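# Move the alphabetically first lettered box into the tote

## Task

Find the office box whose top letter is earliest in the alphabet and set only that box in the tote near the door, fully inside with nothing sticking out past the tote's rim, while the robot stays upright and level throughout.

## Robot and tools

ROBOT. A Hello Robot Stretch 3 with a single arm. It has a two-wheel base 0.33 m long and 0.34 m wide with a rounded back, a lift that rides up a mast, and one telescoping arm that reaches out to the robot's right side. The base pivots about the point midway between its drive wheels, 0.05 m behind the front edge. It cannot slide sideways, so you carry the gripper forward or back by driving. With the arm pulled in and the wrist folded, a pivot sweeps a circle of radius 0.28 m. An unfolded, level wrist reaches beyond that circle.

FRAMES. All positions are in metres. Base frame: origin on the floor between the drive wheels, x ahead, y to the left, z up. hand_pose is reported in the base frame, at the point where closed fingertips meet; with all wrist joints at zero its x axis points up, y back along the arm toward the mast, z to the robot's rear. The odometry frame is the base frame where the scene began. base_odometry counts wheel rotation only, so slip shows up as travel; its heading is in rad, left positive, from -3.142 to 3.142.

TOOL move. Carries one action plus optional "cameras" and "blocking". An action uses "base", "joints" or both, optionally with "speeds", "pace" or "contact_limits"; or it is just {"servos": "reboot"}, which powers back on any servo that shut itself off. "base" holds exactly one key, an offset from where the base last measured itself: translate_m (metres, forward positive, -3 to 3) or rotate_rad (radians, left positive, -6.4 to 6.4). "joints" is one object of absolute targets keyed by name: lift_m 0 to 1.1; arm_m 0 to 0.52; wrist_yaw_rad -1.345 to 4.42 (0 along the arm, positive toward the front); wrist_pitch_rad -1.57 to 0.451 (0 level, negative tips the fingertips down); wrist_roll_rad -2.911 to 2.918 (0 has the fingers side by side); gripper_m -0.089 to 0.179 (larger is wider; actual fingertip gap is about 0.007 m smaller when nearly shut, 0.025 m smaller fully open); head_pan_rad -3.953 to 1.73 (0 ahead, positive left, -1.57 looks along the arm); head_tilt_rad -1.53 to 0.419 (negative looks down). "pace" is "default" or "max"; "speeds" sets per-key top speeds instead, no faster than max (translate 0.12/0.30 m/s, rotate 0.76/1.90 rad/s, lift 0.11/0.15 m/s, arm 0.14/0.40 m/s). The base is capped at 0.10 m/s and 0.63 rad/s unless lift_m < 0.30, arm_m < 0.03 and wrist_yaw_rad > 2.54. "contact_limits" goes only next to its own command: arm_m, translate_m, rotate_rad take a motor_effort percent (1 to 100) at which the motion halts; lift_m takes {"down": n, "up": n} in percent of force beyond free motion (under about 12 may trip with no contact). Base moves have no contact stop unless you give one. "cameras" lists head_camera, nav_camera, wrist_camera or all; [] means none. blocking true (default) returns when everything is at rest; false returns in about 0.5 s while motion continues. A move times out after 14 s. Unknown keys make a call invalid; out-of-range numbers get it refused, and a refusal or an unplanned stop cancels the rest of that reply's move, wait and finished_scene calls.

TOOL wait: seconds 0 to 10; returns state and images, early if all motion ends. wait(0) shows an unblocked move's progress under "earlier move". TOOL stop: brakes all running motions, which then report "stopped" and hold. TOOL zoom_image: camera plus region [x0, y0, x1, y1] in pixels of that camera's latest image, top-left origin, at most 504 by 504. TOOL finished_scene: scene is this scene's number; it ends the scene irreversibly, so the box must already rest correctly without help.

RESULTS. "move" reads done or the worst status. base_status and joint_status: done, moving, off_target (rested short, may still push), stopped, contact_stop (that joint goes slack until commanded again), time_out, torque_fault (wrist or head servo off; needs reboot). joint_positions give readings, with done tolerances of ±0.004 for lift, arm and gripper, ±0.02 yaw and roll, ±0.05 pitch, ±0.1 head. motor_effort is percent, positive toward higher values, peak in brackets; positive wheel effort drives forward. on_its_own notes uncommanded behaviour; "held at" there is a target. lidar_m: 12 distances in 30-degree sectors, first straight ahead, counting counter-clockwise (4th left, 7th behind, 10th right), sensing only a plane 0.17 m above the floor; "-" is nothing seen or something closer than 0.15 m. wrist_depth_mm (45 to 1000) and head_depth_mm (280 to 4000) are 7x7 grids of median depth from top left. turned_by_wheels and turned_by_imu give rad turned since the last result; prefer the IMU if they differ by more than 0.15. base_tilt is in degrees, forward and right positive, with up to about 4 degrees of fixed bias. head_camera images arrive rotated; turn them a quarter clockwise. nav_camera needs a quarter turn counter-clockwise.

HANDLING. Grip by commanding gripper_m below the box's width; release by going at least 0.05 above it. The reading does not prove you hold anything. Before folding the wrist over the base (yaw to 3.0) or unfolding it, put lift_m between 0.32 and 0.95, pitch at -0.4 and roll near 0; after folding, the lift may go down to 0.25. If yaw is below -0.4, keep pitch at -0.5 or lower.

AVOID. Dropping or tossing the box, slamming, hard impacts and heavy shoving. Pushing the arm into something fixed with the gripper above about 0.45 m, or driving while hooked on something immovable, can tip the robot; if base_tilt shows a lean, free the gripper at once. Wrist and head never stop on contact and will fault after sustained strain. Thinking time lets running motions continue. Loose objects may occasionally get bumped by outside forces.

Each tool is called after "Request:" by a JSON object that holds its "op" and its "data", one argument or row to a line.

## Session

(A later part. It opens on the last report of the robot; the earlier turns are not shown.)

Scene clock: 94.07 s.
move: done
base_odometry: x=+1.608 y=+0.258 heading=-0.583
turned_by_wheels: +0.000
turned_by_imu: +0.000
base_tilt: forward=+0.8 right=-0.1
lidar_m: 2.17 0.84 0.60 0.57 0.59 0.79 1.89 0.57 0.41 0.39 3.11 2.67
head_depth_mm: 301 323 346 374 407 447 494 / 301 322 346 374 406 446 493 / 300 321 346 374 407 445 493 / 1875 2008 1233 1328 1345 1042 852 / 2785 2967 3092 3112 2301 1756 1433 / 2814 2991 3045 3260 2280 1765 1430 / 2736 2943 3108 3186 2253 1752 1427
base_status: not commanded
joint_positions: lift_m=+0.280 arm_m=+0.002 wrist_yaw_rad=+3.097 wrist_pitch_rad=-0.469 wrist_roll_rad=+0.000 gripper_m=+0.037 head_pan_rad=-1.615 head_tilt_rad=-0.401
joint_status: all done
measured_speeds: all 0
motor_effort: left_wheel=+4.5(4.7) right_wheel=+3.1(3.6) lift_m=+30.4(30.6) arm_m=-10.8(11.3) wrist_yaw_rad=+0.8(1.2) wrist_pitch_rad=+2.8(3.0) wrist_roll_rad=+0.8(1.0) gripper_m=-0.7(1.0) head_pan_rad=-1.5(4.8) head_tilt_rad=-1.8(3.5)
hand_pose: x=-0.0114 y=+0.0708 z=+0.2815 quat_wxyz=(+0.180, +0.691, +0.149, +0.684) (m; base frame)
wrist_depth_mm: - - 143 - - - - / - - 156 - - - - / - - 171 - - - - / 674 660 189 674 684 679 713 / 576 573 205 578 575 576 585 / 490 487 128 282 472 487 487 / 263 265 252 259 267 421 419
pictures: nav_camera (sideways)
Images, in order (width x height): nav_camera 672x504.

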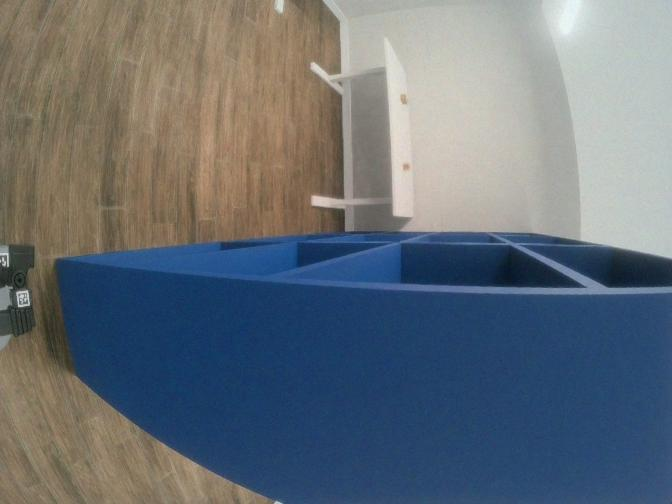

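Request:
{"op": "move", "data": {
  "base": {"translate_m": 0.5},
  "joints": {"head_pan_rad": -2.3, "head_tilt_rad": -0.3},
  "cameras": ["nav_camera", "head_camera"],
  "pace": "max"
}}

Scene clock: 107.53 s.
move: done
base_odometry: x=+2.025 y=-0.017 heading=-0.583
turned_by_wheels: +0.000
turned_by_imu: +0.000
base_tilt: forward=+0.9 right=+0.1
lidar_m: 2.05 0.87 0.62 0.59 0.61 0.81 1.98 0.64 1.33 2.24 2.39 1.69
head_depth_mm: 525 558 604 657 722 795 890 / 611 1068 609 630 663 709 760 / 725 1208 1279 1045 1355 1182 937 / 1244 1340 1441 1038 1504 1180 1018 / 1280 1385 1456 1121 1582 1172 1438 / 1217 1280 1346 1352 1474 1535 1467 / 1143 1203 1260 1337 1426 1547 1539
base_status: done
joint_positions: lift_m=+0.280 arm_m=+0.002 wrist_yaw_rad=+3.097 wrist_pitch_rad=-0.469 wrist_roll_rad=+0.000 gripper_m=+0.037 head_pan_rad=-2.304 head_tilt_rad=-0.301
joint_status: all done
measured_speeds: all 0
motor_effort: left_wheel=+11.2(19.5) right_wheel=-4.0(11.9) lift_m=+22.5(30.6) arm_m=-4.8(7.3) wrist_yaw_rad=+0.5(1.4) wrist_pitch_rad=+2.6(3.1) wrist_roll_rad=+1.0(1.0) gripper_m=-0.8(1.0) head_pan_rad=+2.5(4.4) head_tilt_rad=+3.6(8.0)
hand_pose: x=-0.0114 y=+0.0708 z=+0.2815 quat_wxyz=(+0.180, +0.691, +0.149, +0.684) (m; base frame)
wrist_depth_mm: - - 143 - - - - / - - 156 - - - - / - - 172 - - - - / 671 676 189 674 675 705 703 / 579 578 204 573 583 564 567 / 490 483 128 282 470 486 480 / 265 265 252 259 267 423 421
pictures: head_camera (sideways), nav_camera (sideways)
Images, in order (width x height): head_camera 896x504, nav_camera 672x504.

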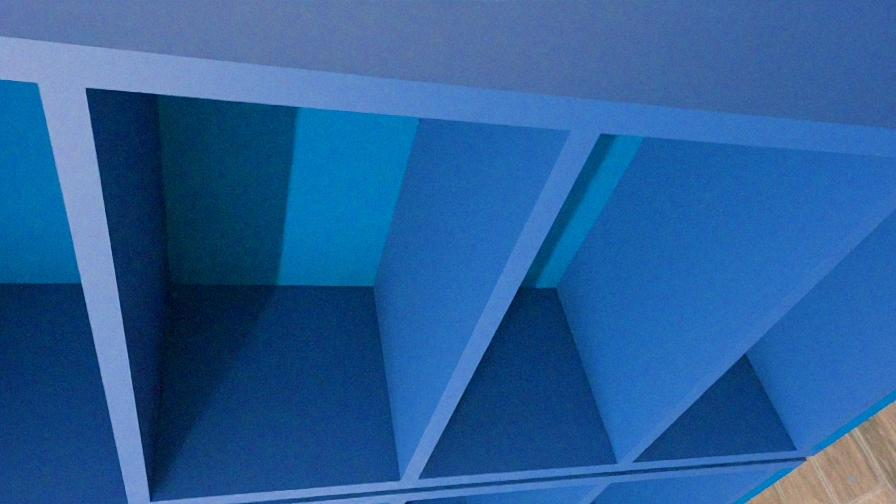

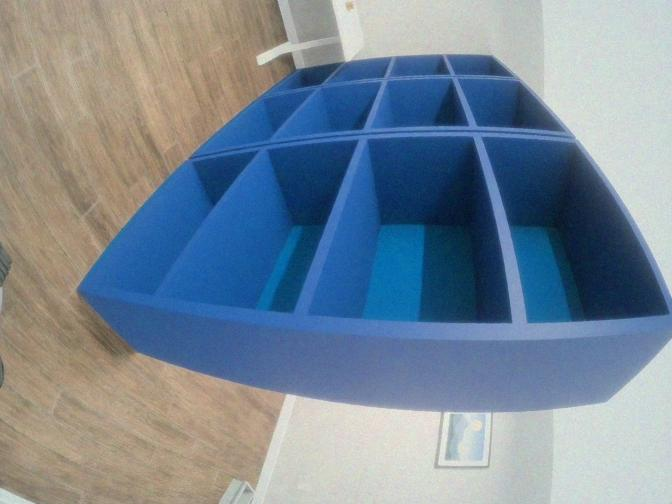

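Request:
{"op": "move", "data": {
  "base": {"rotate_rad": -1.571},
  "joints": {"head_pan_rad": 0.9, "head_tilt_rad": -0.35},
  "cameras": ["nav_camera"],
  "pace": "max"
}}

Request:
{"op": "move", "data": {
  "base": {"translate_m": 1.0},
  "joints": {"head_pan_rad": 1.5, "head_tilt_rad": -0.35},
  "cameras": ["nav_camera", "head_camera"],
  "pace": "max"
}}

Scene clock: 114.10 s.
move: done
base_odometry: x=+2.025 y=-0.017 heading=-2.153
turned_by_wheels: -1.571
turned_by_imu: -1.562
base_tilt: forward=+0.9 right=-0.1
lidar_m: 2.25 2.39 1.69 2.05 0.85 0.62 0.59 0.61 0.83 2.09 0.64 1.35
head_depth_mm: 2685 2901 3116 3353 2544 1893 1509 / 2487 2656 2336 3022 2501 1895 1521 / 2295 2504 2325 2896 2493 1869 1509 / 2166 2326 2327 2680 2483 1891 1491 / 2046 2172 1971 2486 2465 1867 1500 / 1950 2040 1920 2288 2388 1845 1496 / 1831 1922 1924 2045 2211 1854 1495
base_status: done
joint_positions: lift_m=+0.280 arm_m=+0.002 wrist_yaw_rad=+3.097 wrist_pitch_rad=-0.469 wrist_roll_rad=+0.000 gripper_m=+0.037 head_pan_rad=+0.916 head_tilt_rad=-0.349
joint_status: all done
measured_speeds: translate_m=+0.000 rotate_rad=+0.000 lift_m=+0.000 arm_m=+0.000 wrist_yaw_rad=+0.000 wrist_pitch_rad=+0.000 wrist_roll_rad=+0.000 head_pan_rad=-0.024 head_tilt_rad=+0.000
motor_effort: left_wheel=+9.6(18.3) right_wheel=-9.3(14.7) lift_m=+23.5(23.8) arm_m=-19.9(20.6) wrist_yaw_rad=+0.7(1.4) wrist_pitch_rad=+2.8(3.1) wrist_roll_rad=+0.9(1.2) gripper_m=+0.3(1.5) head_pan_rad=-3.2(6.0) head_tilt_rad=-1.0(5.9)
hand_pose: x=-0.0114 y=+0.0708 z=+0.2815 quat_wxyz=(+0.180, +0.691, +0.149, +0.684) (m; base frame)
wrist_depth_mm: - - 146 - - - - / - 158 158 - - - - / - 833 172 899 903 886 907 / 676 700 190 695 705 702 705 / 571 569 205 567 575 583 569 / 486 490 128 282 469 486 491 / 265 266 252 259 269 422 420
pictures: nav_camera (sideways)
Images, in order (width x height): nav_camera 672x504.

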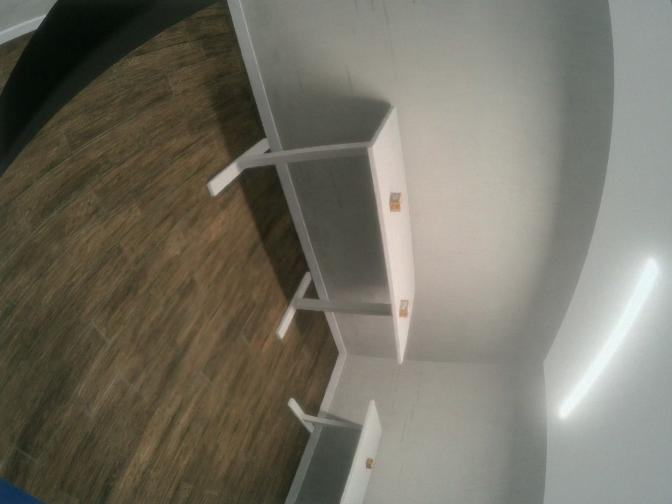

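Scene clock: 118.80 s.
move: done
base_odometry: x=+1.475 y=-0.853 heading=-2.153
turned_by_wheels: +0.000
turned_by_imu: +0.000
base_tilt: forward=+1.0 right=-0.2
lidar_m: 1.74 1.99 1.79 1.67 1.67 1.65 1.58 0.77 0.81 0.95 0.56 1.29
head_depth_mm: 1799 1903 1982 2207 2312 1905 1508 / 1821 1906 1974 2172 2299 1877 1511 / 1815 1907 1962 2204 2287 1857 1514 / 1789 1907 1968 2175 2276 1857 1498 / 1799 1912 1963 2177 2271 1849 1499 / 1781 1911 1921 2155 2263 1865 1491 / 1783 1893 1916 1718 2248 1853 1500
base_status: done
joint_positions: lift_m=+0.280 arm_m=+0.002 wrist_yaw_rad=+3.097 wrist_pitch_rad=-0.469 wrist_roll_rad=+0.000 gripper_m=+0.037 head_pan_rad=+1.501 head_tilt_rad=-0.350
joint_status: all done
measured_speeds: all 0
motor_effort: left_wheel=+4.3(17.5) right_wheel=-1.2(9.7) lift_m=+28.6(28.9) arm_m=-19.6(20.6) wrist_yaw_rad=+1.0(1.3) wrist_pitch_rad=+2.6(3.2) wrist_roll_rad=+0.7(1.1) gripper_m=-0.2(1.2) head_pan_rad=-3.1(4.4) head_tilt_rad=-2.4(3.5)
hand_pose: x=-0.0114 y=+0.0708 z=+0.2815 quat_wxyz=(+0.180, +0.691, +0.149, +0.684) (m; base frame)
wrist_depth_mm: - - 147 - - - - / - - 159 - - - - / 908 916 172 902 897 907 917 / 698 696 191 715 702 698 704 / 563 566 204 579 569 574 570 / 483 486 127 281 468 484 486 / 265 266 252 259 267 418 422
pictures: head_camera (sideways), nav_camera (sideways)
Images, in order (width x height): head_camera 896x504, nav_camera 672x504.

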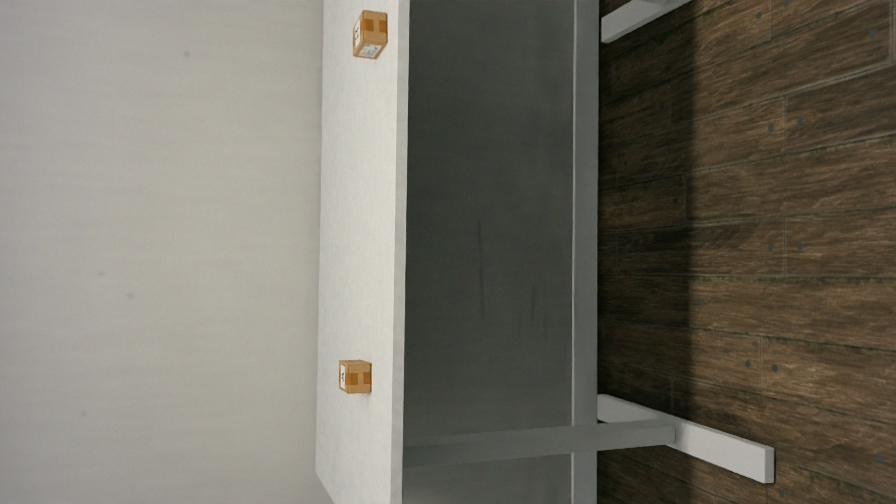

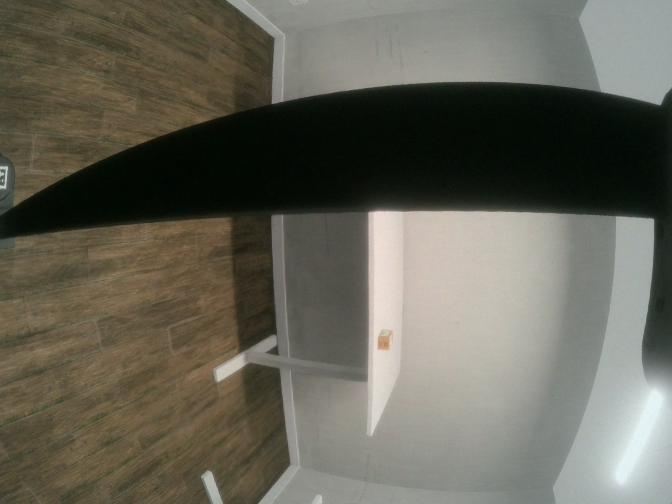

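Request:
{"op": "zoom_image", "data": {
  "camera": "head_camera",
  "region": [340, 5, 400, 65]
}}

Request:
{"op": "zoom_image", "data": {
  "camera": "head_camera",
  "region": [325, 347, 385, 407]
}}

Scaled by 8.400 from the camera's 896x504 image, which has a finer 1280x720 frame.

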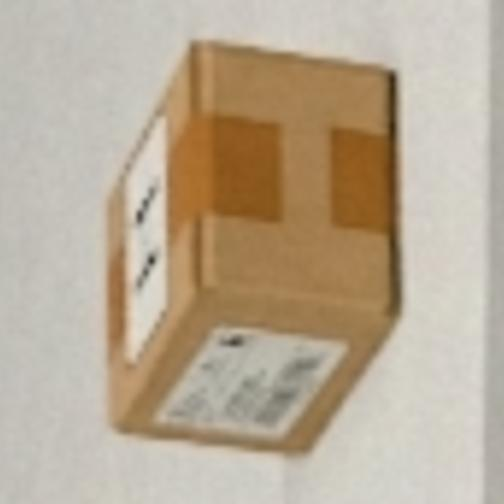

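Scaled by 8.400 from the camera's 896x504 image, which has a finer 1280x720 frame.

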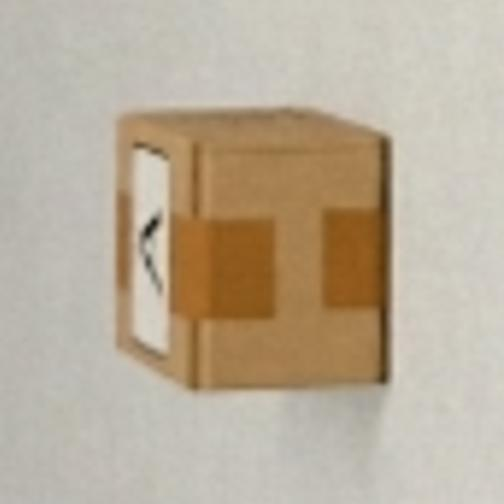

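Request:
{"op": "move", "data": {
  "base": {"rotate_rad": 1.571},
  "joints": {"head_pan_rad": 0.0, "head_tilt_rad": -0.5},
  "cameras": [],
  "pace": "max"
}}

Request:
{"op": "move", "data": {
  "base": {"translate_m": 0.6},
  "joints": {"head_pan_rad": 0.0, "head_tilt_rad": -0.5},
  "cameras": ["nav_camera", "head_camera"],
  "pace": "max"
}}

Scene clock: 131.60 s.
move: done
base_odometry: x=+1.475 y=-0.853 heading=-0.582
turned_by_wheels: +1.571
turned_by_imu: +1.565
base_tilt: forward=+1.0 right=-0.1
lidar_m: 2.07 1.67 1.66 1.58 0.77 0.80 0.95 0.56 1.29 1.74 1.99 1.79
head_depth_mm: 1762 1844 2085 2305 2009 1601 1326 / 1775 1850 2107 2315 1977 1605 1334 / 1774 1851 2108 2304 1979 1597 1328 / 1761 1850 2101 2329 2008 1597 1335 / 1775 1863 2103 2309 1984 1592 1332 / 1771 1835 1666 2232 1908 1594 1323 / 1790 1890 2081 2315 1972 1606 1328
base_status: done
joint_positions: lift_m=+0.280 arm_m=+0.002 wrist_yaw_rad=+3.097 wrist_pitch_rad=-0.469 wrist_roll_rad=+0.000 gripper_m=+0.037 head_pan_rad=-0.015 head_tilt_rad=-0.503
joint_status: all done
measured_speeds: translate_m=+0.000 rotate_rad=+0.000 lift_m=+0.000 arm_m=+0.000 wrist_yaw_rad=+0.000 wrist_pitch_rad=+0.000 wrist_roll_rad=+0.000 head_pan_rad=+0.024 head_tilt_rad=+0.000
motor_effort: left_wheel=-8.4(16.6) right_wheel=+9.5(16.1) lift_m=+26.7(30.7) arm_m=-20.3(20.7) wrist_yaw_rad=+1.3(1.4) wrist_pitch_rad=+2.7(3.2) wrist_roll_rad=+0.8(1.0) gripper_m=+0.1(1.0) head_pan_rad=+1.8(4.4) head_tilt_rad=-0.6(5.1)
hand_pose: x=-0.0114 y=+0.0708 z=+0.2815 quat_wxyz=(+0.180, +0.691, +0.149, +0.684) (m; base frame)
wrist_depth_mm: - - 147 - - - - / - - 158 - - - - / 913 897 173 906 896 922 902 / 633 700 189 693 704 697 689 / 578 575 205 576 579 576 569 / 488 486 127 279 476 484 486 / 267 265 252 260 267 425 420
pictures: none
No camera images: "cameras" was empty.

Scene clock: 134.93 s.
move: done
base_odometry: x=+1.976 y=-1.183 heading=-0.582
turned_by_wheels: +0.000
turned_by_imu: +0.000
base_tilt: forward=+1.0 right=-0.1
lidar_m: 1.48 1.10 1.68 1.60 1.64 1.25 1.12 1.12 1.60 1.79 1.74 1.27
head_depth_mm: 1241 1344 1074 792 1799 1598 1349 / 1233 1351 1065 792 1800 1604 1348 / 1248 1346 1058 788 1811 1592 1345 / 1253 1360 1052 825 1796 1604 1332 / 1254 1363 1050 825 1801 1582 1329 / 1264 1358 1046 821 1822 1587 1334 / 1256 1371 1042 815 1328 1466 1311
base_status: done
joint_positions: lift_m=+0.280 arm_m=+0.002 wrist_yaw_rad=+3.097 wrist_pitch_rad=-0.469 wrist_roll_rad=+0.000 gripper_m=+0.037 head_pan_rad=-0.001 head_tilt_rad=-0.503
joint_status: all done
measured_speeds: all 0
motor_effort: left_wheel=+5.2(12.6) right_wheel=-0.1(19.8) lift_m=+21.3(26.6) arm_m=-16.9(20.2) wrist_yaw_rad=+0.5(1.4) wrist_pitch_rad=+2.4(3.1) wrist_roll_rad=+0.8(1.1) gripper_m=+0.2(1.1) head_pan_rad=+4.4(4.4) head_tilt_rad=+2.3(2.9)
hand_pose: x=-0.0114 y=+0.0708 z=+0.2815 quat_wxyz=(+0.180, +0.691, +0.149, +0.684) (m; base frame)
wrist_depth_mm: - - 146 - - - - / - - 158 - - - - / 892 895 172 913 921 907 914 / 695 704 190 713 702 711 697 / 574 573 204 574 571 574 573 / 485 481 127 279 474 486 488 / 267 266 253 260 266 426 423
pictures: head_camera (sideways), nav_camera (sideways)
Images, in order (width x height): head_camera 896x504, nav_camera 672x504.

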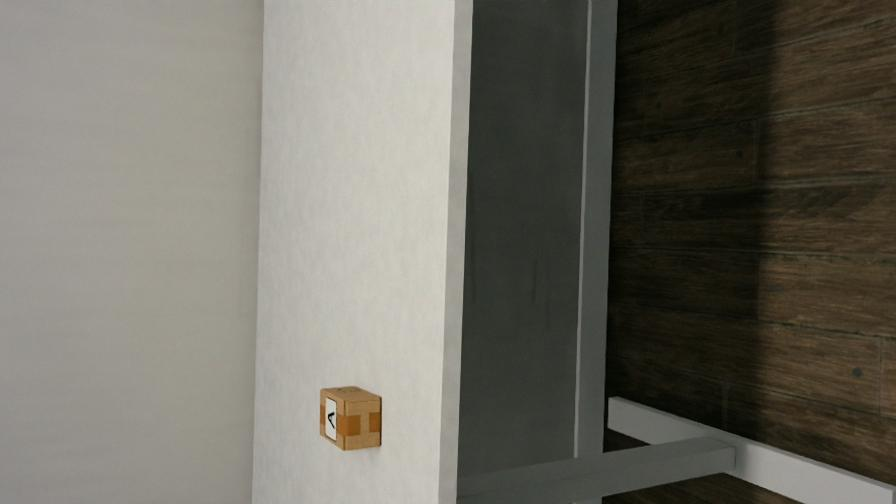

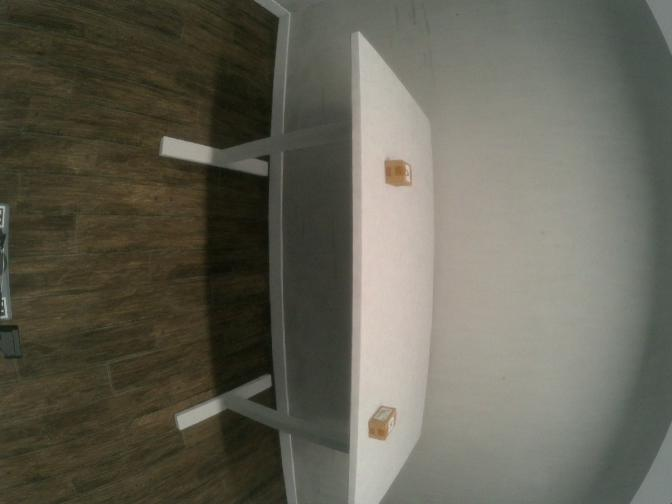

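Request:
{"op": "zoom_image", "data": {
  "camera": "head_camera",
  "region": [310, 379, 390, 459]
}}

Request:
{"op": "move", "data": {
  "joints": {"head_pan_rad": -0.6, "head_tilt_rad": -0.5},
  "cameras": ["head_camera"],
  "pace": "max"
}}

Scaled by 6.300 from the camera's 896x504 image, which has a finer 1280x720 frame.

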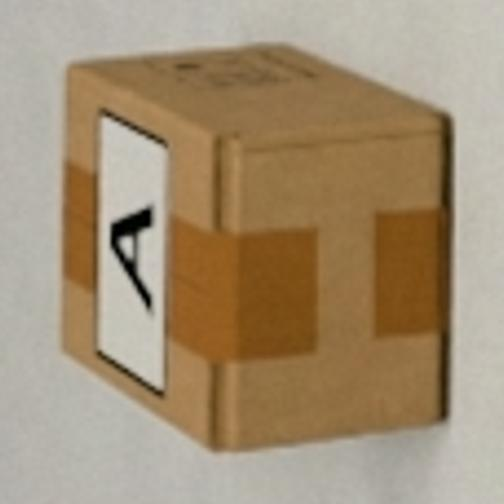

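Scene clock: 137.80 s.
move: done
base_odometry: x=+1.976 y=-1.183 heading=-0.582
turned_by_wheels: +0.000
turned_by_imu: +0.000
base_tilt: forward=+1.0 right=-0.2
lidar_m: 1.48 1.11 1.68 1.60 1.65 1.25 1.12 1.12 1.60 1.78 1.75 1.27
head_depth_mm: 1821 2010 2147 2470 1994 1600 1355 / 1711 1871 1157 2353 1994 1605 1353 / 1589 1737 1072 2110 1934 1562 1341 / 1504 1611 1066 1934 1864 1594 1336 / 1405 1513 1052 1831 1909 1587 1330 / 1349 1445 1052 827 1848 1594 1336 / 1282 1366 1050 778 1748 1588 1326
base_status: not commanded
joint_positions: lift_m=+0.280 arm_m=+0.002 wrist_yaw_rad=+3.097 wrist_pitch_rad=-0.469 wrist_roll_rad=+0.000 gripper_m=+0.037 head_pan_rad=-0.607 head_tilt_rad=-0.500
joint_status: all done
measured_speeds: all 0
motor_effort: left_wheel=+5.1(5.2) right_wheel=+0.3(0.6) lift_m=+23.0(23.0) arm_m=-14.8(15.9) wrist_yaw_rad=+0.9(1.2) wrist_pitch_rad=+2.6(3.0) wrist_roll_rad=+0.9(1.0) gripper_m=+1.0(1.1) head_pan_rad=-2.1(4.4) head_tilt_rad=+2.0(5.3)
hand_pose: x=-0.0114 y=+0.0708 z=+0.2815 quat_wxyz=(+0.180, +0.691, +0.149, +0.684) (m; base frame)
wrist_depth_mm: - - 146 - - - - / - - 159 - - - - / 898 892 173 898 905 896 888 / 697 717 190 714 694 698 703 / 569 573 206 573 577 579 571 / 492 482 128 282 475 489 482 / 264 265 252 260 268 418 424
pictures: head_camera (sideways)
Images, in order (width x height): head_camera 896x504.

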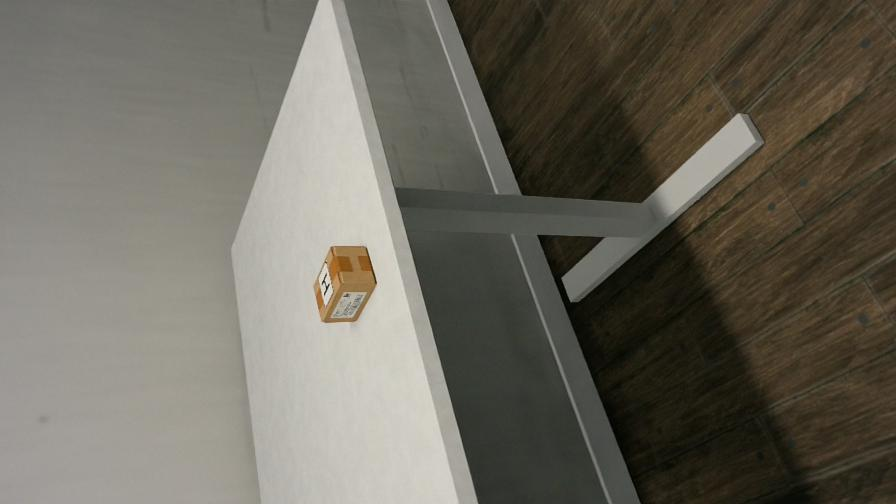

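Request:
{"op": "move", "data": {
  "joints": {"lift_m": 0.6, "wrist_pitch_rad": -0.4, "wrist_roll_rad": 0.0},
  "cameras": [],
  "pace": "max"
}}

Request:
{"op": "move", "data": {
  "joints": {"wrist_yaw_rad": 0.0},
  "cameras": [],
  "pace": "max"
}}

Request:
{"op": "move", "data": {
  "joints": {"lift_m": 1.1, "wrist_pitch_rad": 0.0},
  "cameras": ["wrist_camera", "nav_camera"],
  "pace": "max"
}}

Scene clock: 215.83 s.
move: done
base_odometry: x=+1.976 y=-1.183 heading=-0.582
turned_by_wheels: +0.000
turned_by_imu: +0.001
base_tilt: forward=+1.0 right=-0.1
lidar_m: 1.47 1.11 1.68 1.60 1.65 1.25 1.12 1.12 1.60 1.79 1.75 1.27
head_depth_mm: 1821 2019 2135 2482 2010 1609 1346 / 1696 1859 1079 2296 1992 1586 1340 / 1577 1740 1070 2081 1864 1553 1339 / 1490 1605 1067 1957 1900 1599 1346 / 1414 1524 1058 1802 1928 1611 1337 / 1334 1444 1054 826 1838 1595 1345 / 1271 1364 1048 779 1749 1586 1334
base_status: not commanded
joint_positions: lift_m=+0.600 arm_m=+0.002 wrist_yaw_rad=+3.097 wrist_pitch_rad=-0.419 wrist_roll_rad=+0.000 gripper_m=+0.037 head_pan_rad=-0.600 head_tilt_rad=-0.500
joint_status: all done
measured_speeds: all 0
motor_effort: left_wheel=+5.0(5.3) right_wheel=-0.1(0.4) lift_m=+29.3(32.4) arm_m=-8.6(11.0) wrist_yaw_rad=+0.9(1.3) wrist_pitch_rad=+3.5(6.7) wrist_roll_rad=+0.9(3.4) gripper_m=-0.5(1.7) head_pan_rad=+3.0(4.2) head_tilt_rad=+3.0(4.0)
hand_pose: x=-0.0111 y=+0.0773 z=+0.6125 quat_wxyz=(+0.163, +0.694, +0.132, +0.688) (m; base frame)
wrist_depth_mm: - - 143 - - - - / - - 156 - - - - / - - 167 - - - - / - - 183 - - - - / - - 199 - - - - / 882 897 127 846 862 902 918 / 765 800 254 788 737 772 764
pictures: none
No camera images: "cameras" was empty.

Scene clock: 217.70 s.
move: done
base_odometry: x=+1.976 y=-1.183 heading=-0.582
turned_by_wheels: +0.000
turned_by_imu: +0.000
base_tilt: forward=+1.0 right=-0.2
lidar_m: 1.48 1.10 1.68 1.60 1.65 1.25 1.12 1.12 1.61 1.79 1.75 1.27
head_depth_mm: 1803 1992 2145 2467 2026 1609 1349 / 1676 1855 1072 2303 2016 1609 1339 / 1588 1739 1072 2125 1865 1567 1339 / 1489 1602 1063 1938 1901 1589 1343 / 1416 1505 1057 1805 1899 1586 1342 / 1337 1430 1055 829 1835 1587 1337 / 1272 1364 1043 784 1759 1601 1333
base_status: not commanded
joint_positions: lift_m=+0.600 arm_m=+0.002 wrist_yaw_rad=+0.003 wrist_pitch_rad=-0.419 wrist_roll_rad=+0.000 gripper_m=+0.037 head_pan_rad=-0.600 head_tilt_rad=-0.500
joint_status: all done
measured_speeds: all 0
motor_effort: left_wheel=+5.0(5.4) right_wheel=+0.1(0.5) lift_m=+27.4(29.4) arm_m=-7.3(8.7) wrist_yaw_rad=-2.1(7.5) wrist_pitch_rad=+3.5(3.6) wrist_roll_rad=+0.9(1.1) gripper_m=-0.5(1.3) head_pan_rad=+3.0(3.8) head_tilt_rad=+2.9(3.9)
hand_pose: x=-0.0207 y=-0.3710 z=+0.6125 quat_wxyz=(+0.692, +0.148, -0.691, -0.146) (m; base frame)
wrist_depth_mm: - - - - - - - / - - - - - - - / - - - - - - - / - - - - - - - / - - - - - - - / 896 883 128 834 861 907 903 / 766 796 753 775 750 771 776
pictures: none
No camera images: "cameras" was empty.

Scene clock: 221.80 s.
move: done
base_odometry: x=+1.976 y=-1.183 heading=-0.582
turned_by_wheels: +0.000
turned_by_imu: +0.001
base_tilt: forward=+0.8 right=-0.1
lidar_m: 1.48 1.10 1.68 1.60 1.64 1.25 1.12 1.12 1.60 1.79 1.75 1.27
head_depth_mm: 1807 2011 2140 2450 2022 1617 1343 / 1692 1871 1082 2345 1996 1599 1339 / 1582 1722 1073 2097 1870 1567 1341 / 1490 1606 1061 1944 1881 1594 1334 / 1414 1506 1054 1831 1929 1587 1334 / 1347 1436 1059 824 1867 1587 1331 / 1263 1361 1050 783 1751 1597 1330
base_status: not commanded
joint_positions: lift_m=+1.098 arm_m=+0.002 wrist_yaw_rad=+0.003 wrist_pitch_rad=-0.022 wrist_roll_rad=+0.000 gripper_m=+0.037 head_pan_rad=-0.600 head_tilt_rad=-0.500
joint_status: all done
joint sent to its limit — lift_m, upper limit.
measured_speeds: all 0
motor_effort: left_wheel=+5.0(5.3) right_wheel=+0.0(0.8) lift_m=+30.1(32.8) arm_m=-3.6(7.3) wrist_yaw_rad=-2.3(2.7) wrist_pitch_rad=+3.7(7.1) wrist_roll_rad=+0.8(1.1) gripper_m=+0.3(1.6) head_pan_rad=+3.3(4.4) head_tilt_rad=+2.1(3.5)
hand_pose: x=-0.0206 y=-0.4024 z=+1.2067 quat_wxyz=(+0.707, +0.009, -0.707, -0.007) (m; base frame)
wrist_depth_mm: - - - - - - - / - - - - - - - / - - - - - - - / - - - - - - - / - - - - - - - / - - 127 - - - - / - - - - - - -
pictures: nav_camera (sideways), wrist_camera
Images, in order (width x height): nav_camera 672x504, wrist_camera 644x364.

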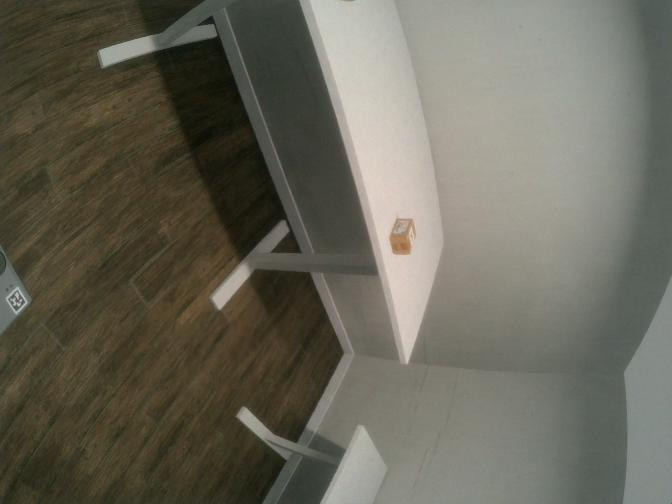

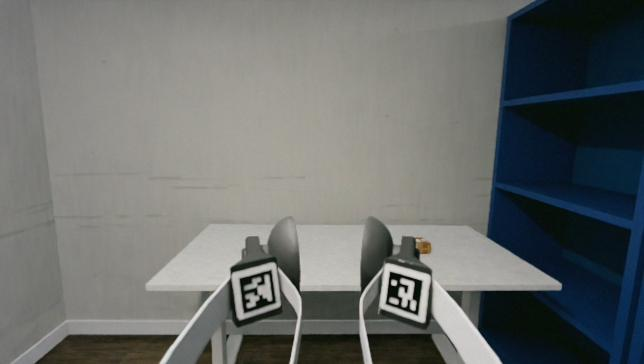

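Request:
{"op": "move", "data": {
  "base": {"translate_m": 0.22},
  "cameras": [],
  "pace": "max"
}}

Request:
{"op": "move", "data": {
  "base": {"rotate_rad": 1.571},
  "joints": {"head_pan_rad": -1.4, "head_tilt_rad": -0.5, "gripper_m": 0.15},
  "cameras": ["head_camera", "wrist_camera"],
  "pace": "max"
}}

Scene clock: 238.03 s.
move: done
base_odometry: x=+2.160 y=-1.304 heading=-0.582
turned_by_wheels: +0.000
turned_by_imu: +0.001
base_tilt: forward=+0.9 right=+0.1
lidar_m: 1.26 0.91 1.69 1.61 1.65 1.45 1.33 1.35 1.79 1.70 1.85 1.10
head_depth_mm: 1534 1698 1081 839 2017 1620 1314 / 1439 1567 1075 754 1930 1596 1337 / 1343 1474 1067 696 1796 1523 1330 / 1258 1375 1056 712 1823 1590 1329 / 1198 1291 1058 711 1691 1607 1325 / 1139 1220 1054 707 573 1595 1329 / 1084 1155 1045 705 552 1555 1325
base_status: done
joint_positions: lift_m=+1.098 arm_m=+0.002 wrist_yaw_rad=+0.003 wrist_pitch_rad=-0.022 wrist_roll_rad=+0.000 gripper_m=+0.037 head_pan_rad=-0.600 head_tilt_rad=-0.500
joint_status: not commanded
measured_speeds: all 0
motor_effort: left_wheel=+3.3(12.0) right_wheel=+5.1(14.3) lift_m=+30.5(30.8) arm_m=+1.6(1.7) wrist_yaw_rad=-2.1(2.5) wrist_pitch_rad=+3.4(4.1) wrist_roll_rad=+0.7(1.0) gripper_m=+0.8(1.3) head_pan_rad=+2.7(3.8) head_tilt_rad=+2.5(3.2)
hand_pose: x=-0.0207 y=-0.4024 z=+1.2067 quat_wxyz=(+0.707, +0.009, -0.707, -0.007) (m; base frame)
wrist_depth_mm: - - - - - - - / - - - - - - - / - - - - - - - / - - - - - - - / - - - - - - - / - - 128 - - - - / - - - - - - -
pictures: none
No camera images: "cameras" was empty.

Scene clock: 241.47 s.
move: done
base_odometry: x=+2.160 y=-1.304 heading=+0.988
turned_by_wheels: +1.570
turned_by_imu: +1.566
base_tilt: forward=+1.0 right=-0.1
lidar_m: 1.61 1.65 1.44 1.33 1.34 1.78 1.70 1.89 1.10 1.26 0.91 1.70
head_depth_mm: 1010 - - - - - 1318 / 1046 1132 1157 684 559 1602 1345 / 1062 1136 880 714 578 1599 1346 / 1080 1177 1065 712 576 1586 1336 / 1096 1191 1058 680 598 1584 1329 / 1117 1222 1056 674 595 1434 1308 / 1138 1237 1045 707 1075 1544 1321
base_status: done
joint_positions: lift_m=+1.098 arm_m=+0.002 wrist_yaw_rad=+0.002 wrist_pitch_rad=-0.022 wrist_roll_rad=+0.000 gripper_m=+0.150 head_pan_rad=-1.403 head_tilt_rad=-0.500
joint_status: all done
measured_speeds: all 0
motor_effort: left_wheel=-10.9(15.2) right_wheel=+10.2(15.3) lift_m=+30.5(30.7) arm_m=-8.1(8.4) wrist_yaw_rad=-1.7(2.1) wrist_pitch_rad=+3.9(4.3) wrist_roll_rad=+0.9(1.1) gripper_m=+0.5(87.3) head_pan_rad=+2.1(5.7) head_tilt_rad=+1.5(4.2)
hand_pose: x=-0.0209 y=-0.4024 z=+1.2067 quat_wxyz=(+0.707, +0.009, -0.707, -0.007) (m; base frame)
wrist_depth_mm: - - - - - - - / - - - - - - - / - - - - - - - / - - - - - - - / - - - - - - - / - 122 - - - 119 - / - 121 - - - - 101
pictures: head_camera (sideways), wrist_camera
Images, in order (width x height): head_camera 896x504, wrist_camera 644x364.

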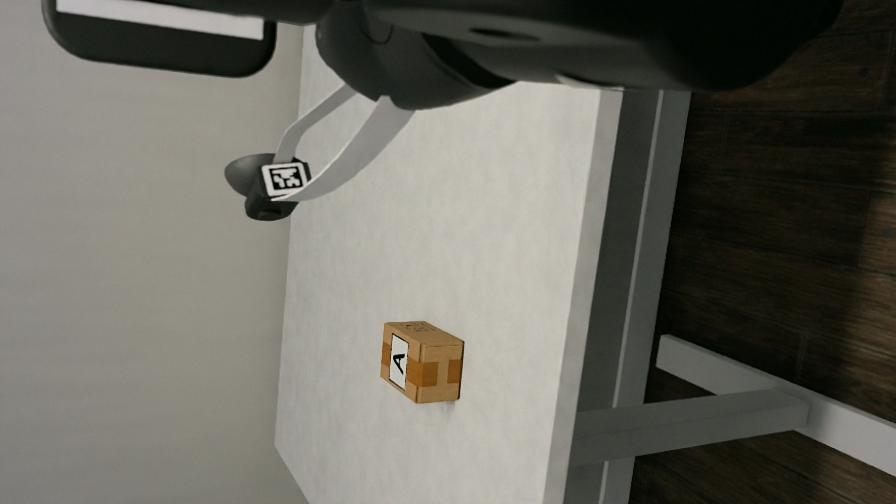

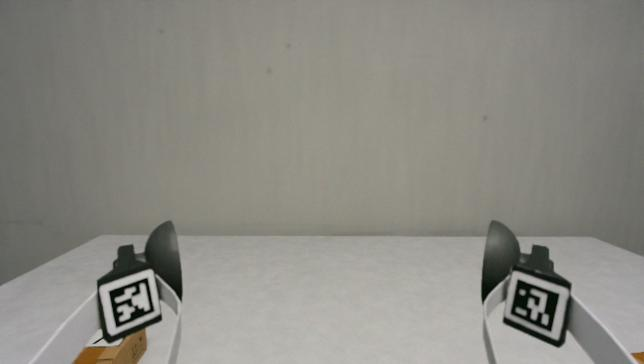

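Request:
{"op": "move", "data": {
  "base": {"translate_m": 0.2},
  "joints": {"head_pan_rad": -1.57, "head_tilt_rad": -0.6},
  "cameras": ["head_camera", "wrist_camera"]
}}

Scene clock: 268.67 s.
move: done
base_odometry: x=+2.270 y=-1.137 heading=+0.988
turned_by_wheels: +0.000
turned_by_imu: +0.000
base_tilt: forward=+1.0 right=+0.0
lidar_m: 1.41 1.44 1.39 1.38 1.54 1.91 1.90 1.25 1.32 1.25 0.83 1.49
head_depth_mm: - - - - - 1451 1262 / - - - - - 1408 1262 / - - - - - 1453 1258 / 1067 1140 666 600 1656 1486 1258 / 1053 325 817 600 1663 1474 1263 / 1062 1143 812 600 1106 1343 1232 / 1063 1140 811 598 1658 1488 1254
base_status: done
joint_positions: lift_m=+1.098 arm_m=+0.002 wrist_yaw_rad=+0.002 wrist_pitch_rad=-0.022 wrist_roll_rad=+0.000 gripper_m=+0.150 head_pan_rad=-1.570 head_tilt_rad=-0.599
joint_status: all done
measured_speeds: all 0
motor_effort: left_wheel=+4.9(11.9) right_wheel=+4.6(13.4) lift_m=+29.6(30.4) arm_m=-19.9(20.6) wrist_yaw_rad=-1.6(1.9) wrist_pitch_rad=+3.4(4.2) wrist_roll_rad=+0.9(1.2) gripper_m=-0.5(1.0) head_pan_rad=-3.2(4.6) head_tilt_rad=-3.7(4.6)
hand_pose: x=-0.0209 y=-0.4024 z=+1.2067 quat_wxyz=(+0.707, +0.009, -0.707, -0.007) (m; base frame)
wrist_depth_mm: - - - - - - - / - - - - - - - / - - - - - - - / - - - - - - - / - - - - - - - / - 122 - - - 120 - / - 114 410 - - - 102
pictures: head_camera (sideways), wrist_camera
Images, in order (width x height): head_camera 896x504, wrist_camera 644x364.

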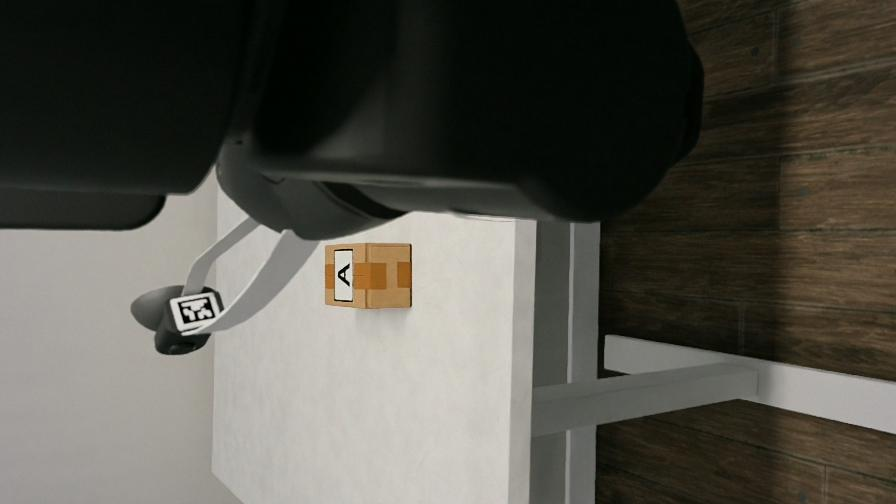

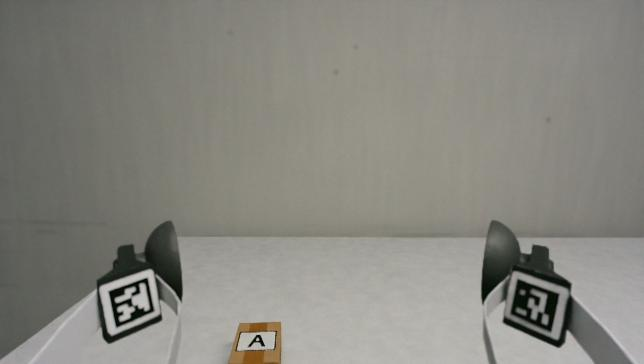

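Request:
{"op": "move", "data": {
  "base": {"translate_m": 0.088},
  "cameras": []
}}

Request:
{"op": "move", "data": {
  "joints": {"lift_m": 1.06, "wrist_pitch_rad": -0.25},
  "cameras": ["head_camera", "wrist_camera"]
}}

Scene clock: 290.00 s.
move: done
base_odometry: x=+2.319 y=-1.064 heading=+0.988
turned_by_wheels: +0.000
turned_by_imu: +0.001
base_tilt: forward=+0.8 right=-0.1
lidar_m: 1.32 1.36 1.79 1.36 1.82 1.97 1.99 1.31 1.31 0.80 0.81 1.40
head_depth_mm: - - - - - 1443 1259 / - - - - - 1452 1266 / - - - - - 1447 1267 / 1065 1130 779 602 1641 1476 1257 / 1058 324 815 598 1592 1342 1234 / 1064 1139 809 599 1629 1484 1257 / 1065 1170 808 596 1662 1471 1258
base_status: done
joint_positions: lift_m=+1.098 arm_m=+0.002 wrist_yaw_rad=+0.002 wrist_pitch_rad=-0.022 wrist_roll_rad=+0.000 gripper_m=+0.150 head_pan_rad=-1.570 head_tilt_rad=-0.600
joint_status: not commanded
measured_speeds: all 0
motor_effort: left_wheel=+2.0(9.7) right_wheel=+10.9(12.9) lift_m=+29.7(30.1) arm_m=-19.8(20.3) wrist_yaw_rad=-1.2(1.8) wrist_pitch_rad=+3.7(4.1) wrist_roll_rad=+0.8(1.1) gripper_m=+0.1(1.3) head_pan_rad=-4.3(4.4) head_tilt_rad=-3.8(4.5)
hand_pose: x=-0.0209 y=-0.4024 z=+1.2067 quat_wxyz=(+0.707, +0.009, -0.707, -0.007) (m; base frame)
wrist_depth_mm: - - - - - - - / - - - - - - - / - - - - - - - / - - - - - - - / - - - - - - - / - 122 - - - 120 - / 106 115 - 412 - - 101
pictures: none
No camera images: "cameras" was empty.

Scene clock: 291.17 s.
move: done
base_odometry: x=+2.319 y=-1.064 heading=+0.988
turned_by_wheels: +0.000
turned_by_imu: +0.000
base_tilt: forward=+1.0 right=-0.2
lidar_m: 1.32 1.35 1.79 1.36 1.82 1.96 1.99 1.31 1.31 0.80 0.81 1.39
head_depth_mm: 1053 1124 - - - - 1218 / 1047 1132 - - - - 1206 / 1055 1133 - - - - 1237 / 1055 1134 815 623 1653 1475 1250 / 1059 1133 810 577 1590 1343 1236 / 1069 1135 815 596 1642 1475 1257 / 1068 1164 814 598 1660 1478 1255
base_status: not commanded
joint_positions: lift_m=+1.060 arm_m=+0.002 wrist_yaw_rad=+0.002 wrist_pitch_rad=-0.266 wrist_roll_rad=+0.000 gripper_m=+0.150 head_pan_rad=-1.570 head_tilt_rad=-0.600
joint_status: all done
measured_speeds: all 0
motor_effort: left_wheel=+2.0(2.2) right_wheel=+10.7(10.8) lift_m=+21.9(25.8) arm_m=-19.6(20.2) wrist_yaw_rad=-1.2(1.7) wrist_pitch_rad=+2.8(5.9) wrist_roll_rad=+0.8(1.0) gripper_m=+0.9(0.9) head_pan_rad=-2.3(4.4) head_tilt_rad=-2.5(4.1)
hand_pose: x=-0.0209 y=-0.3876 z=+1.1081 quat_wxyz=(+0.701, +0.095, -0.700, -0.093) (m; base frame)
wrist_depth_mm: - - - - - - - / - - - - - - - / - - - - - - - / - - - - - - - / - 147 - 410 - 144 - / 393 122 381 379 383 120 382 / - 288 309 310 313 304 111
pictures: head_camera (sideways), wrist_camera
Images, in order (width x height): head_camera 896x504, wrist_camera 644x364.

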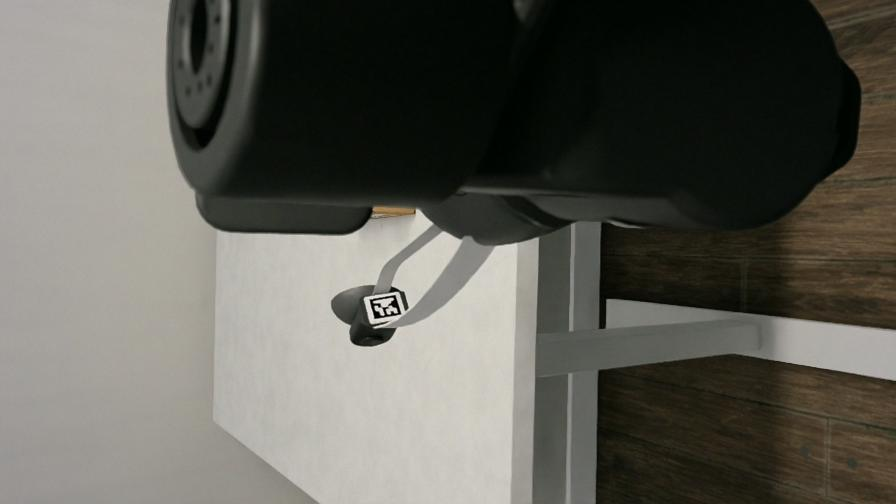

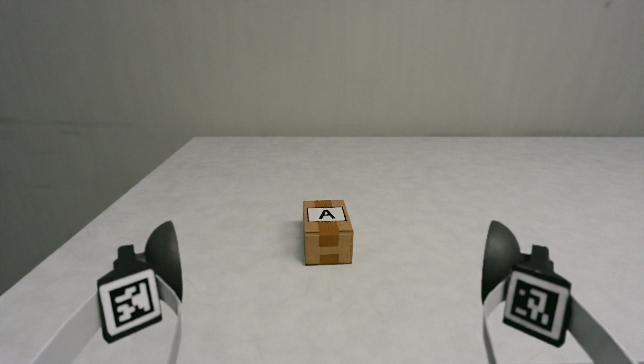

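Request:
{"op": "zoom_image", "data": {
  "camera": "wrist_camera",
  "region": [278, 182, 378, 282]
}}

Scaled by 5.040.

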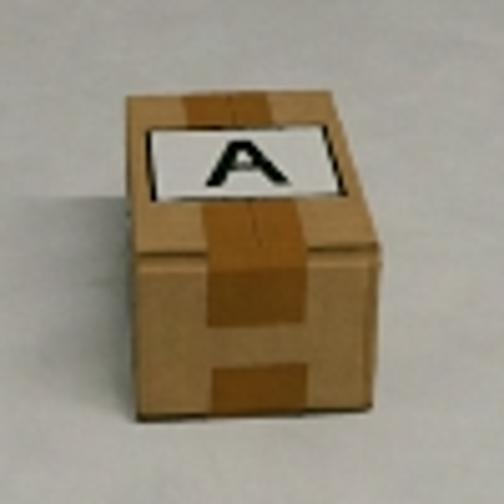

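Request:
{"op": "move", "data": {
  "joints": {"lift_m": 0.987},
  "contact_limits": {"lift_m": {"down": 15}},
  "cameras": ["wrist_camera"]
}}

Request:
{"op": "move", "data": {
  "joints": {"arm_m": 0.12},
  "contact_limits": {"arm_m": 45},
  "cameras": ["wrist_camera"]
}}

Scene clock: 325.30 s.
move: done
base_odometry: x=+2.319 y=-1.064 heading=+0.988
turned_by_wheels: +0.000
turned_by_imu: +0.001
base_tilt: forward=+0.9 right=+0.0
lidar_m: 1.32 1.36 1.79 1.36 1.82 1.97 1.99 1.31 1.31 0.80 0.81 1.39
head_depth_mm: 1057 1124 822 627 - - - / 1050 1122 819 653 - - - / 1055 1128 819 636 - - - / 1059 1131 815 623 1610 1472 1270 / 1057 1133 817 598 1095 1336 1235 / 1065 1134 808 596 1635 1476 1268 / 1064 1174 815 597 1666 1479 1262
base_status: not commanded
joint_positions: lift_m=+0.987 arm_m=+0.002 wrist_yaw_rad=+0.002 wrist_pitch_rad=-0.267 wrist_roll_rad=+0.000 gripper_m=+0.150 head_pan_rad=-1.570 head_tilt_rad=-0.600
joint_status: all done
measured_speeds: all 0
motor_effort: left_wheel=+1.8(2.1) right_wheel=+10.8(10.8) lift_m=+20.7(28.1) arm_m=-19.4(19.4) wrist_yaw_rad=-0.9(2.0) wrist_pitch_rad=+3.0(3.3) wrist_roll_rad=+0.8(1.2) gripper_m=-0.2(1.4) head_pan_rad=-2.7(4.0) head_tilt_rad=-2.4(4.7)
contact_limits: lift_m down 15 (down: maximum 72; up: maximum 65)
hand_pose: x=-0.0209 y=-0.3875 z=+1.0349 quat_wxyz=(+0.701, +0.095, -0.700, -0.094) (m; base frame)
wrist_depth_mm: - - - - - - - / - - - - - - - / - - - - - - - / - 404 - 374 - - - / 342 342 346 348 349 349 348 / 281 122 273 277 275 119 275 / 251 - - - - - 272
pictures: wrist_camera
Images, in order (width x height): wrist_camera 644x364.

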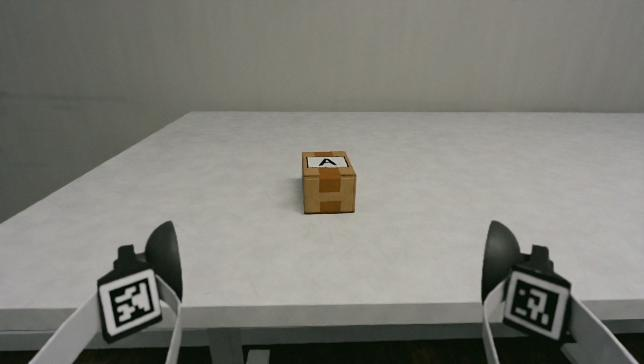

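Scene clock: 327.43 s.
move: done
base_odometry: x=+2.319 y=-1.064 heading=+0.988
turned_by_wheels: +0.000
turned_by_imu: +0.000
base_tilt: forward=+0.9 right=-0.2
lidar_m: 1.32 1.36 1.79 1.37 1.82 1.97 1.99 1.31 1.31 0.80 0.81 1.40
head_depth_mm: 1053 1141 - - - 1487 1265 / 1050 1133 913 - 1640 1491 1265 / 1058 1130 913 - - 1476 1261 / 1057 1132 815 541 1647 1472 1259 / 1059 1133 813 599 1584 1342 1238 / 1060 1129 813 599 1638 1479 1262 / 1064 1169 810 596 1659 1473 1259
base_status: not commanded
joint_positions: lift_m=+0.987 arm_m=+0.120 wrist_yaw_rad=+0.002 wrist_pitch_rad=-0.267 wrist_roll_rad=+0.000 gripper_m=+0.150 head_pan_rad=-1.570 head_tilt_rad=-0.600
joint_status: all done
measured_speeds: all 0
motor_effort: left_wheel=+2.0(2.2) right_wheel=+10.3(10.9) lift_m=+23.1(23.1) arm_m=+21.3(23.9) wrist_yaw_rad=-1.4(1.8) wrist_pitch_rad=+2.8(3.3) wrist_roll_rad=+0.8(1.1) gripper_m=-1.0(1.4) head_pan_rad=-3.9(4.3) head_tilt_rad=-3.1(4.1)
contact_limits: arm_m 45 (drawing in: default 38, maximum 55; extending or still: default 47, maximum 70); lift_m down 15 (down: maximum 72; up: maximum 65)
hand_pose: x=-0.0209 y=-0.5058 z=+1.0348 quat_wxyz=(+0.701, +0.095, -0.700, -0.094) (m; base frame)
wrist_depth_mm: - - - - - - - / - - - - - - - / - - - - - - - / - - - 322 - - - / 344 344 346 269 347 349 348 / 281 121 272 271 274 120 275 / - 209 225 225 225 218 111
pictures: wrist_camera
Images, in order (width x height): wrist_camera 644x364.

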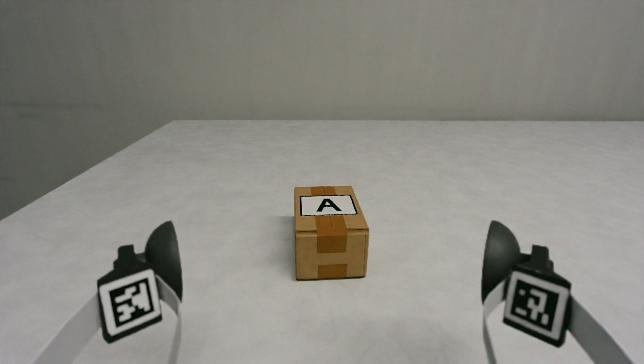

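Request:
{"op": "move", "data": {
  "joints": {"arm_m": 0.285},
  "contact_limits": {"arm_m": 40},
  "cameras": ["wrist_camera"]
}}

Scene clock: 336.83 s.
move: done
base_odometry: x=+2.319 y=-1.064 heading=+0.988
turned_by_wheels: +0.000
turned_by_imu: +0.001
base_tilt: forward=+1.0 right=-0.2
lidar_m: 1.32 1.36 1.79 1.37 1.83 1.97 1.98 1.31 1.31 0.80 0.81 1.40
head_depth_mm: 1054 371 363 602 1638 1476 1261 / 1053 353 360 603 1648 1496 1260 / 1058 458 388 578 1644 1460 1264 / 1058 1125 737 601 1657 1479 1262 / 1059 1135 813 599 1596 1336 1225 / 1064 1136 816 598 1636 1479 1259 / 1063 1169 808 596 1670 1466 1263
base_status: not commanded
joint_positions: lift_m=+0.987 arm_m=+0.285 wrist_yaw_rad=+0.002 wrist_pitch_rad=-0.267 wrist_roll_rad=+0.000 gripper_m=+0.150 head_pan_rad=-1.570 head_tilt_rad=-0.600
joint_status: all done
measured_speeds: all 0
motor_effort: left_wheel=+1.8(2.2) right_wheel=+10.6(10.9) lift_m=+30.3(30.4) arm_m=+20.9(23.1) wrist_yaw_rad=-1.5(1.9) wrist_pitch_rad=+3.3(3.4) wrist_roll_rad=+0.8(1.1) gripper_m=-0.8(1.2) head_pan_rad=-2.8(4.1) head_tilt_rad=-2.7(3.8)
contact_limits: arm_m 40 (drawing in: default 38, maximum 55; extending or still: default 47, maximum 70); lift_m down 15 (down: maximum 72; up: maximum 65)
hand_pose: x=-0.0209 y=-0.6708 z=+1.0348 quat_wxyz=(+0.701, +0.095, -0.700, -0.094) (m; base frame)
wrist_depth_mm: - - - - - - - / - - - - - - - / - - - - - - - / - - - - - - - / 341 341 346 345 345 345 348 / 281 122 271 272 271 120 275 / - 207 224 164 225 219 111
pictures: wrist_camera
Images, in order (width x height): wrist_camera 644x364.

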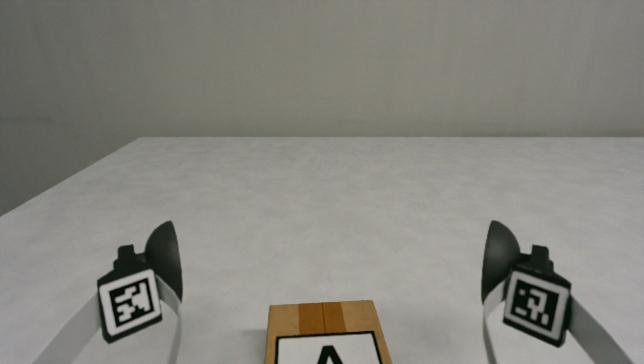

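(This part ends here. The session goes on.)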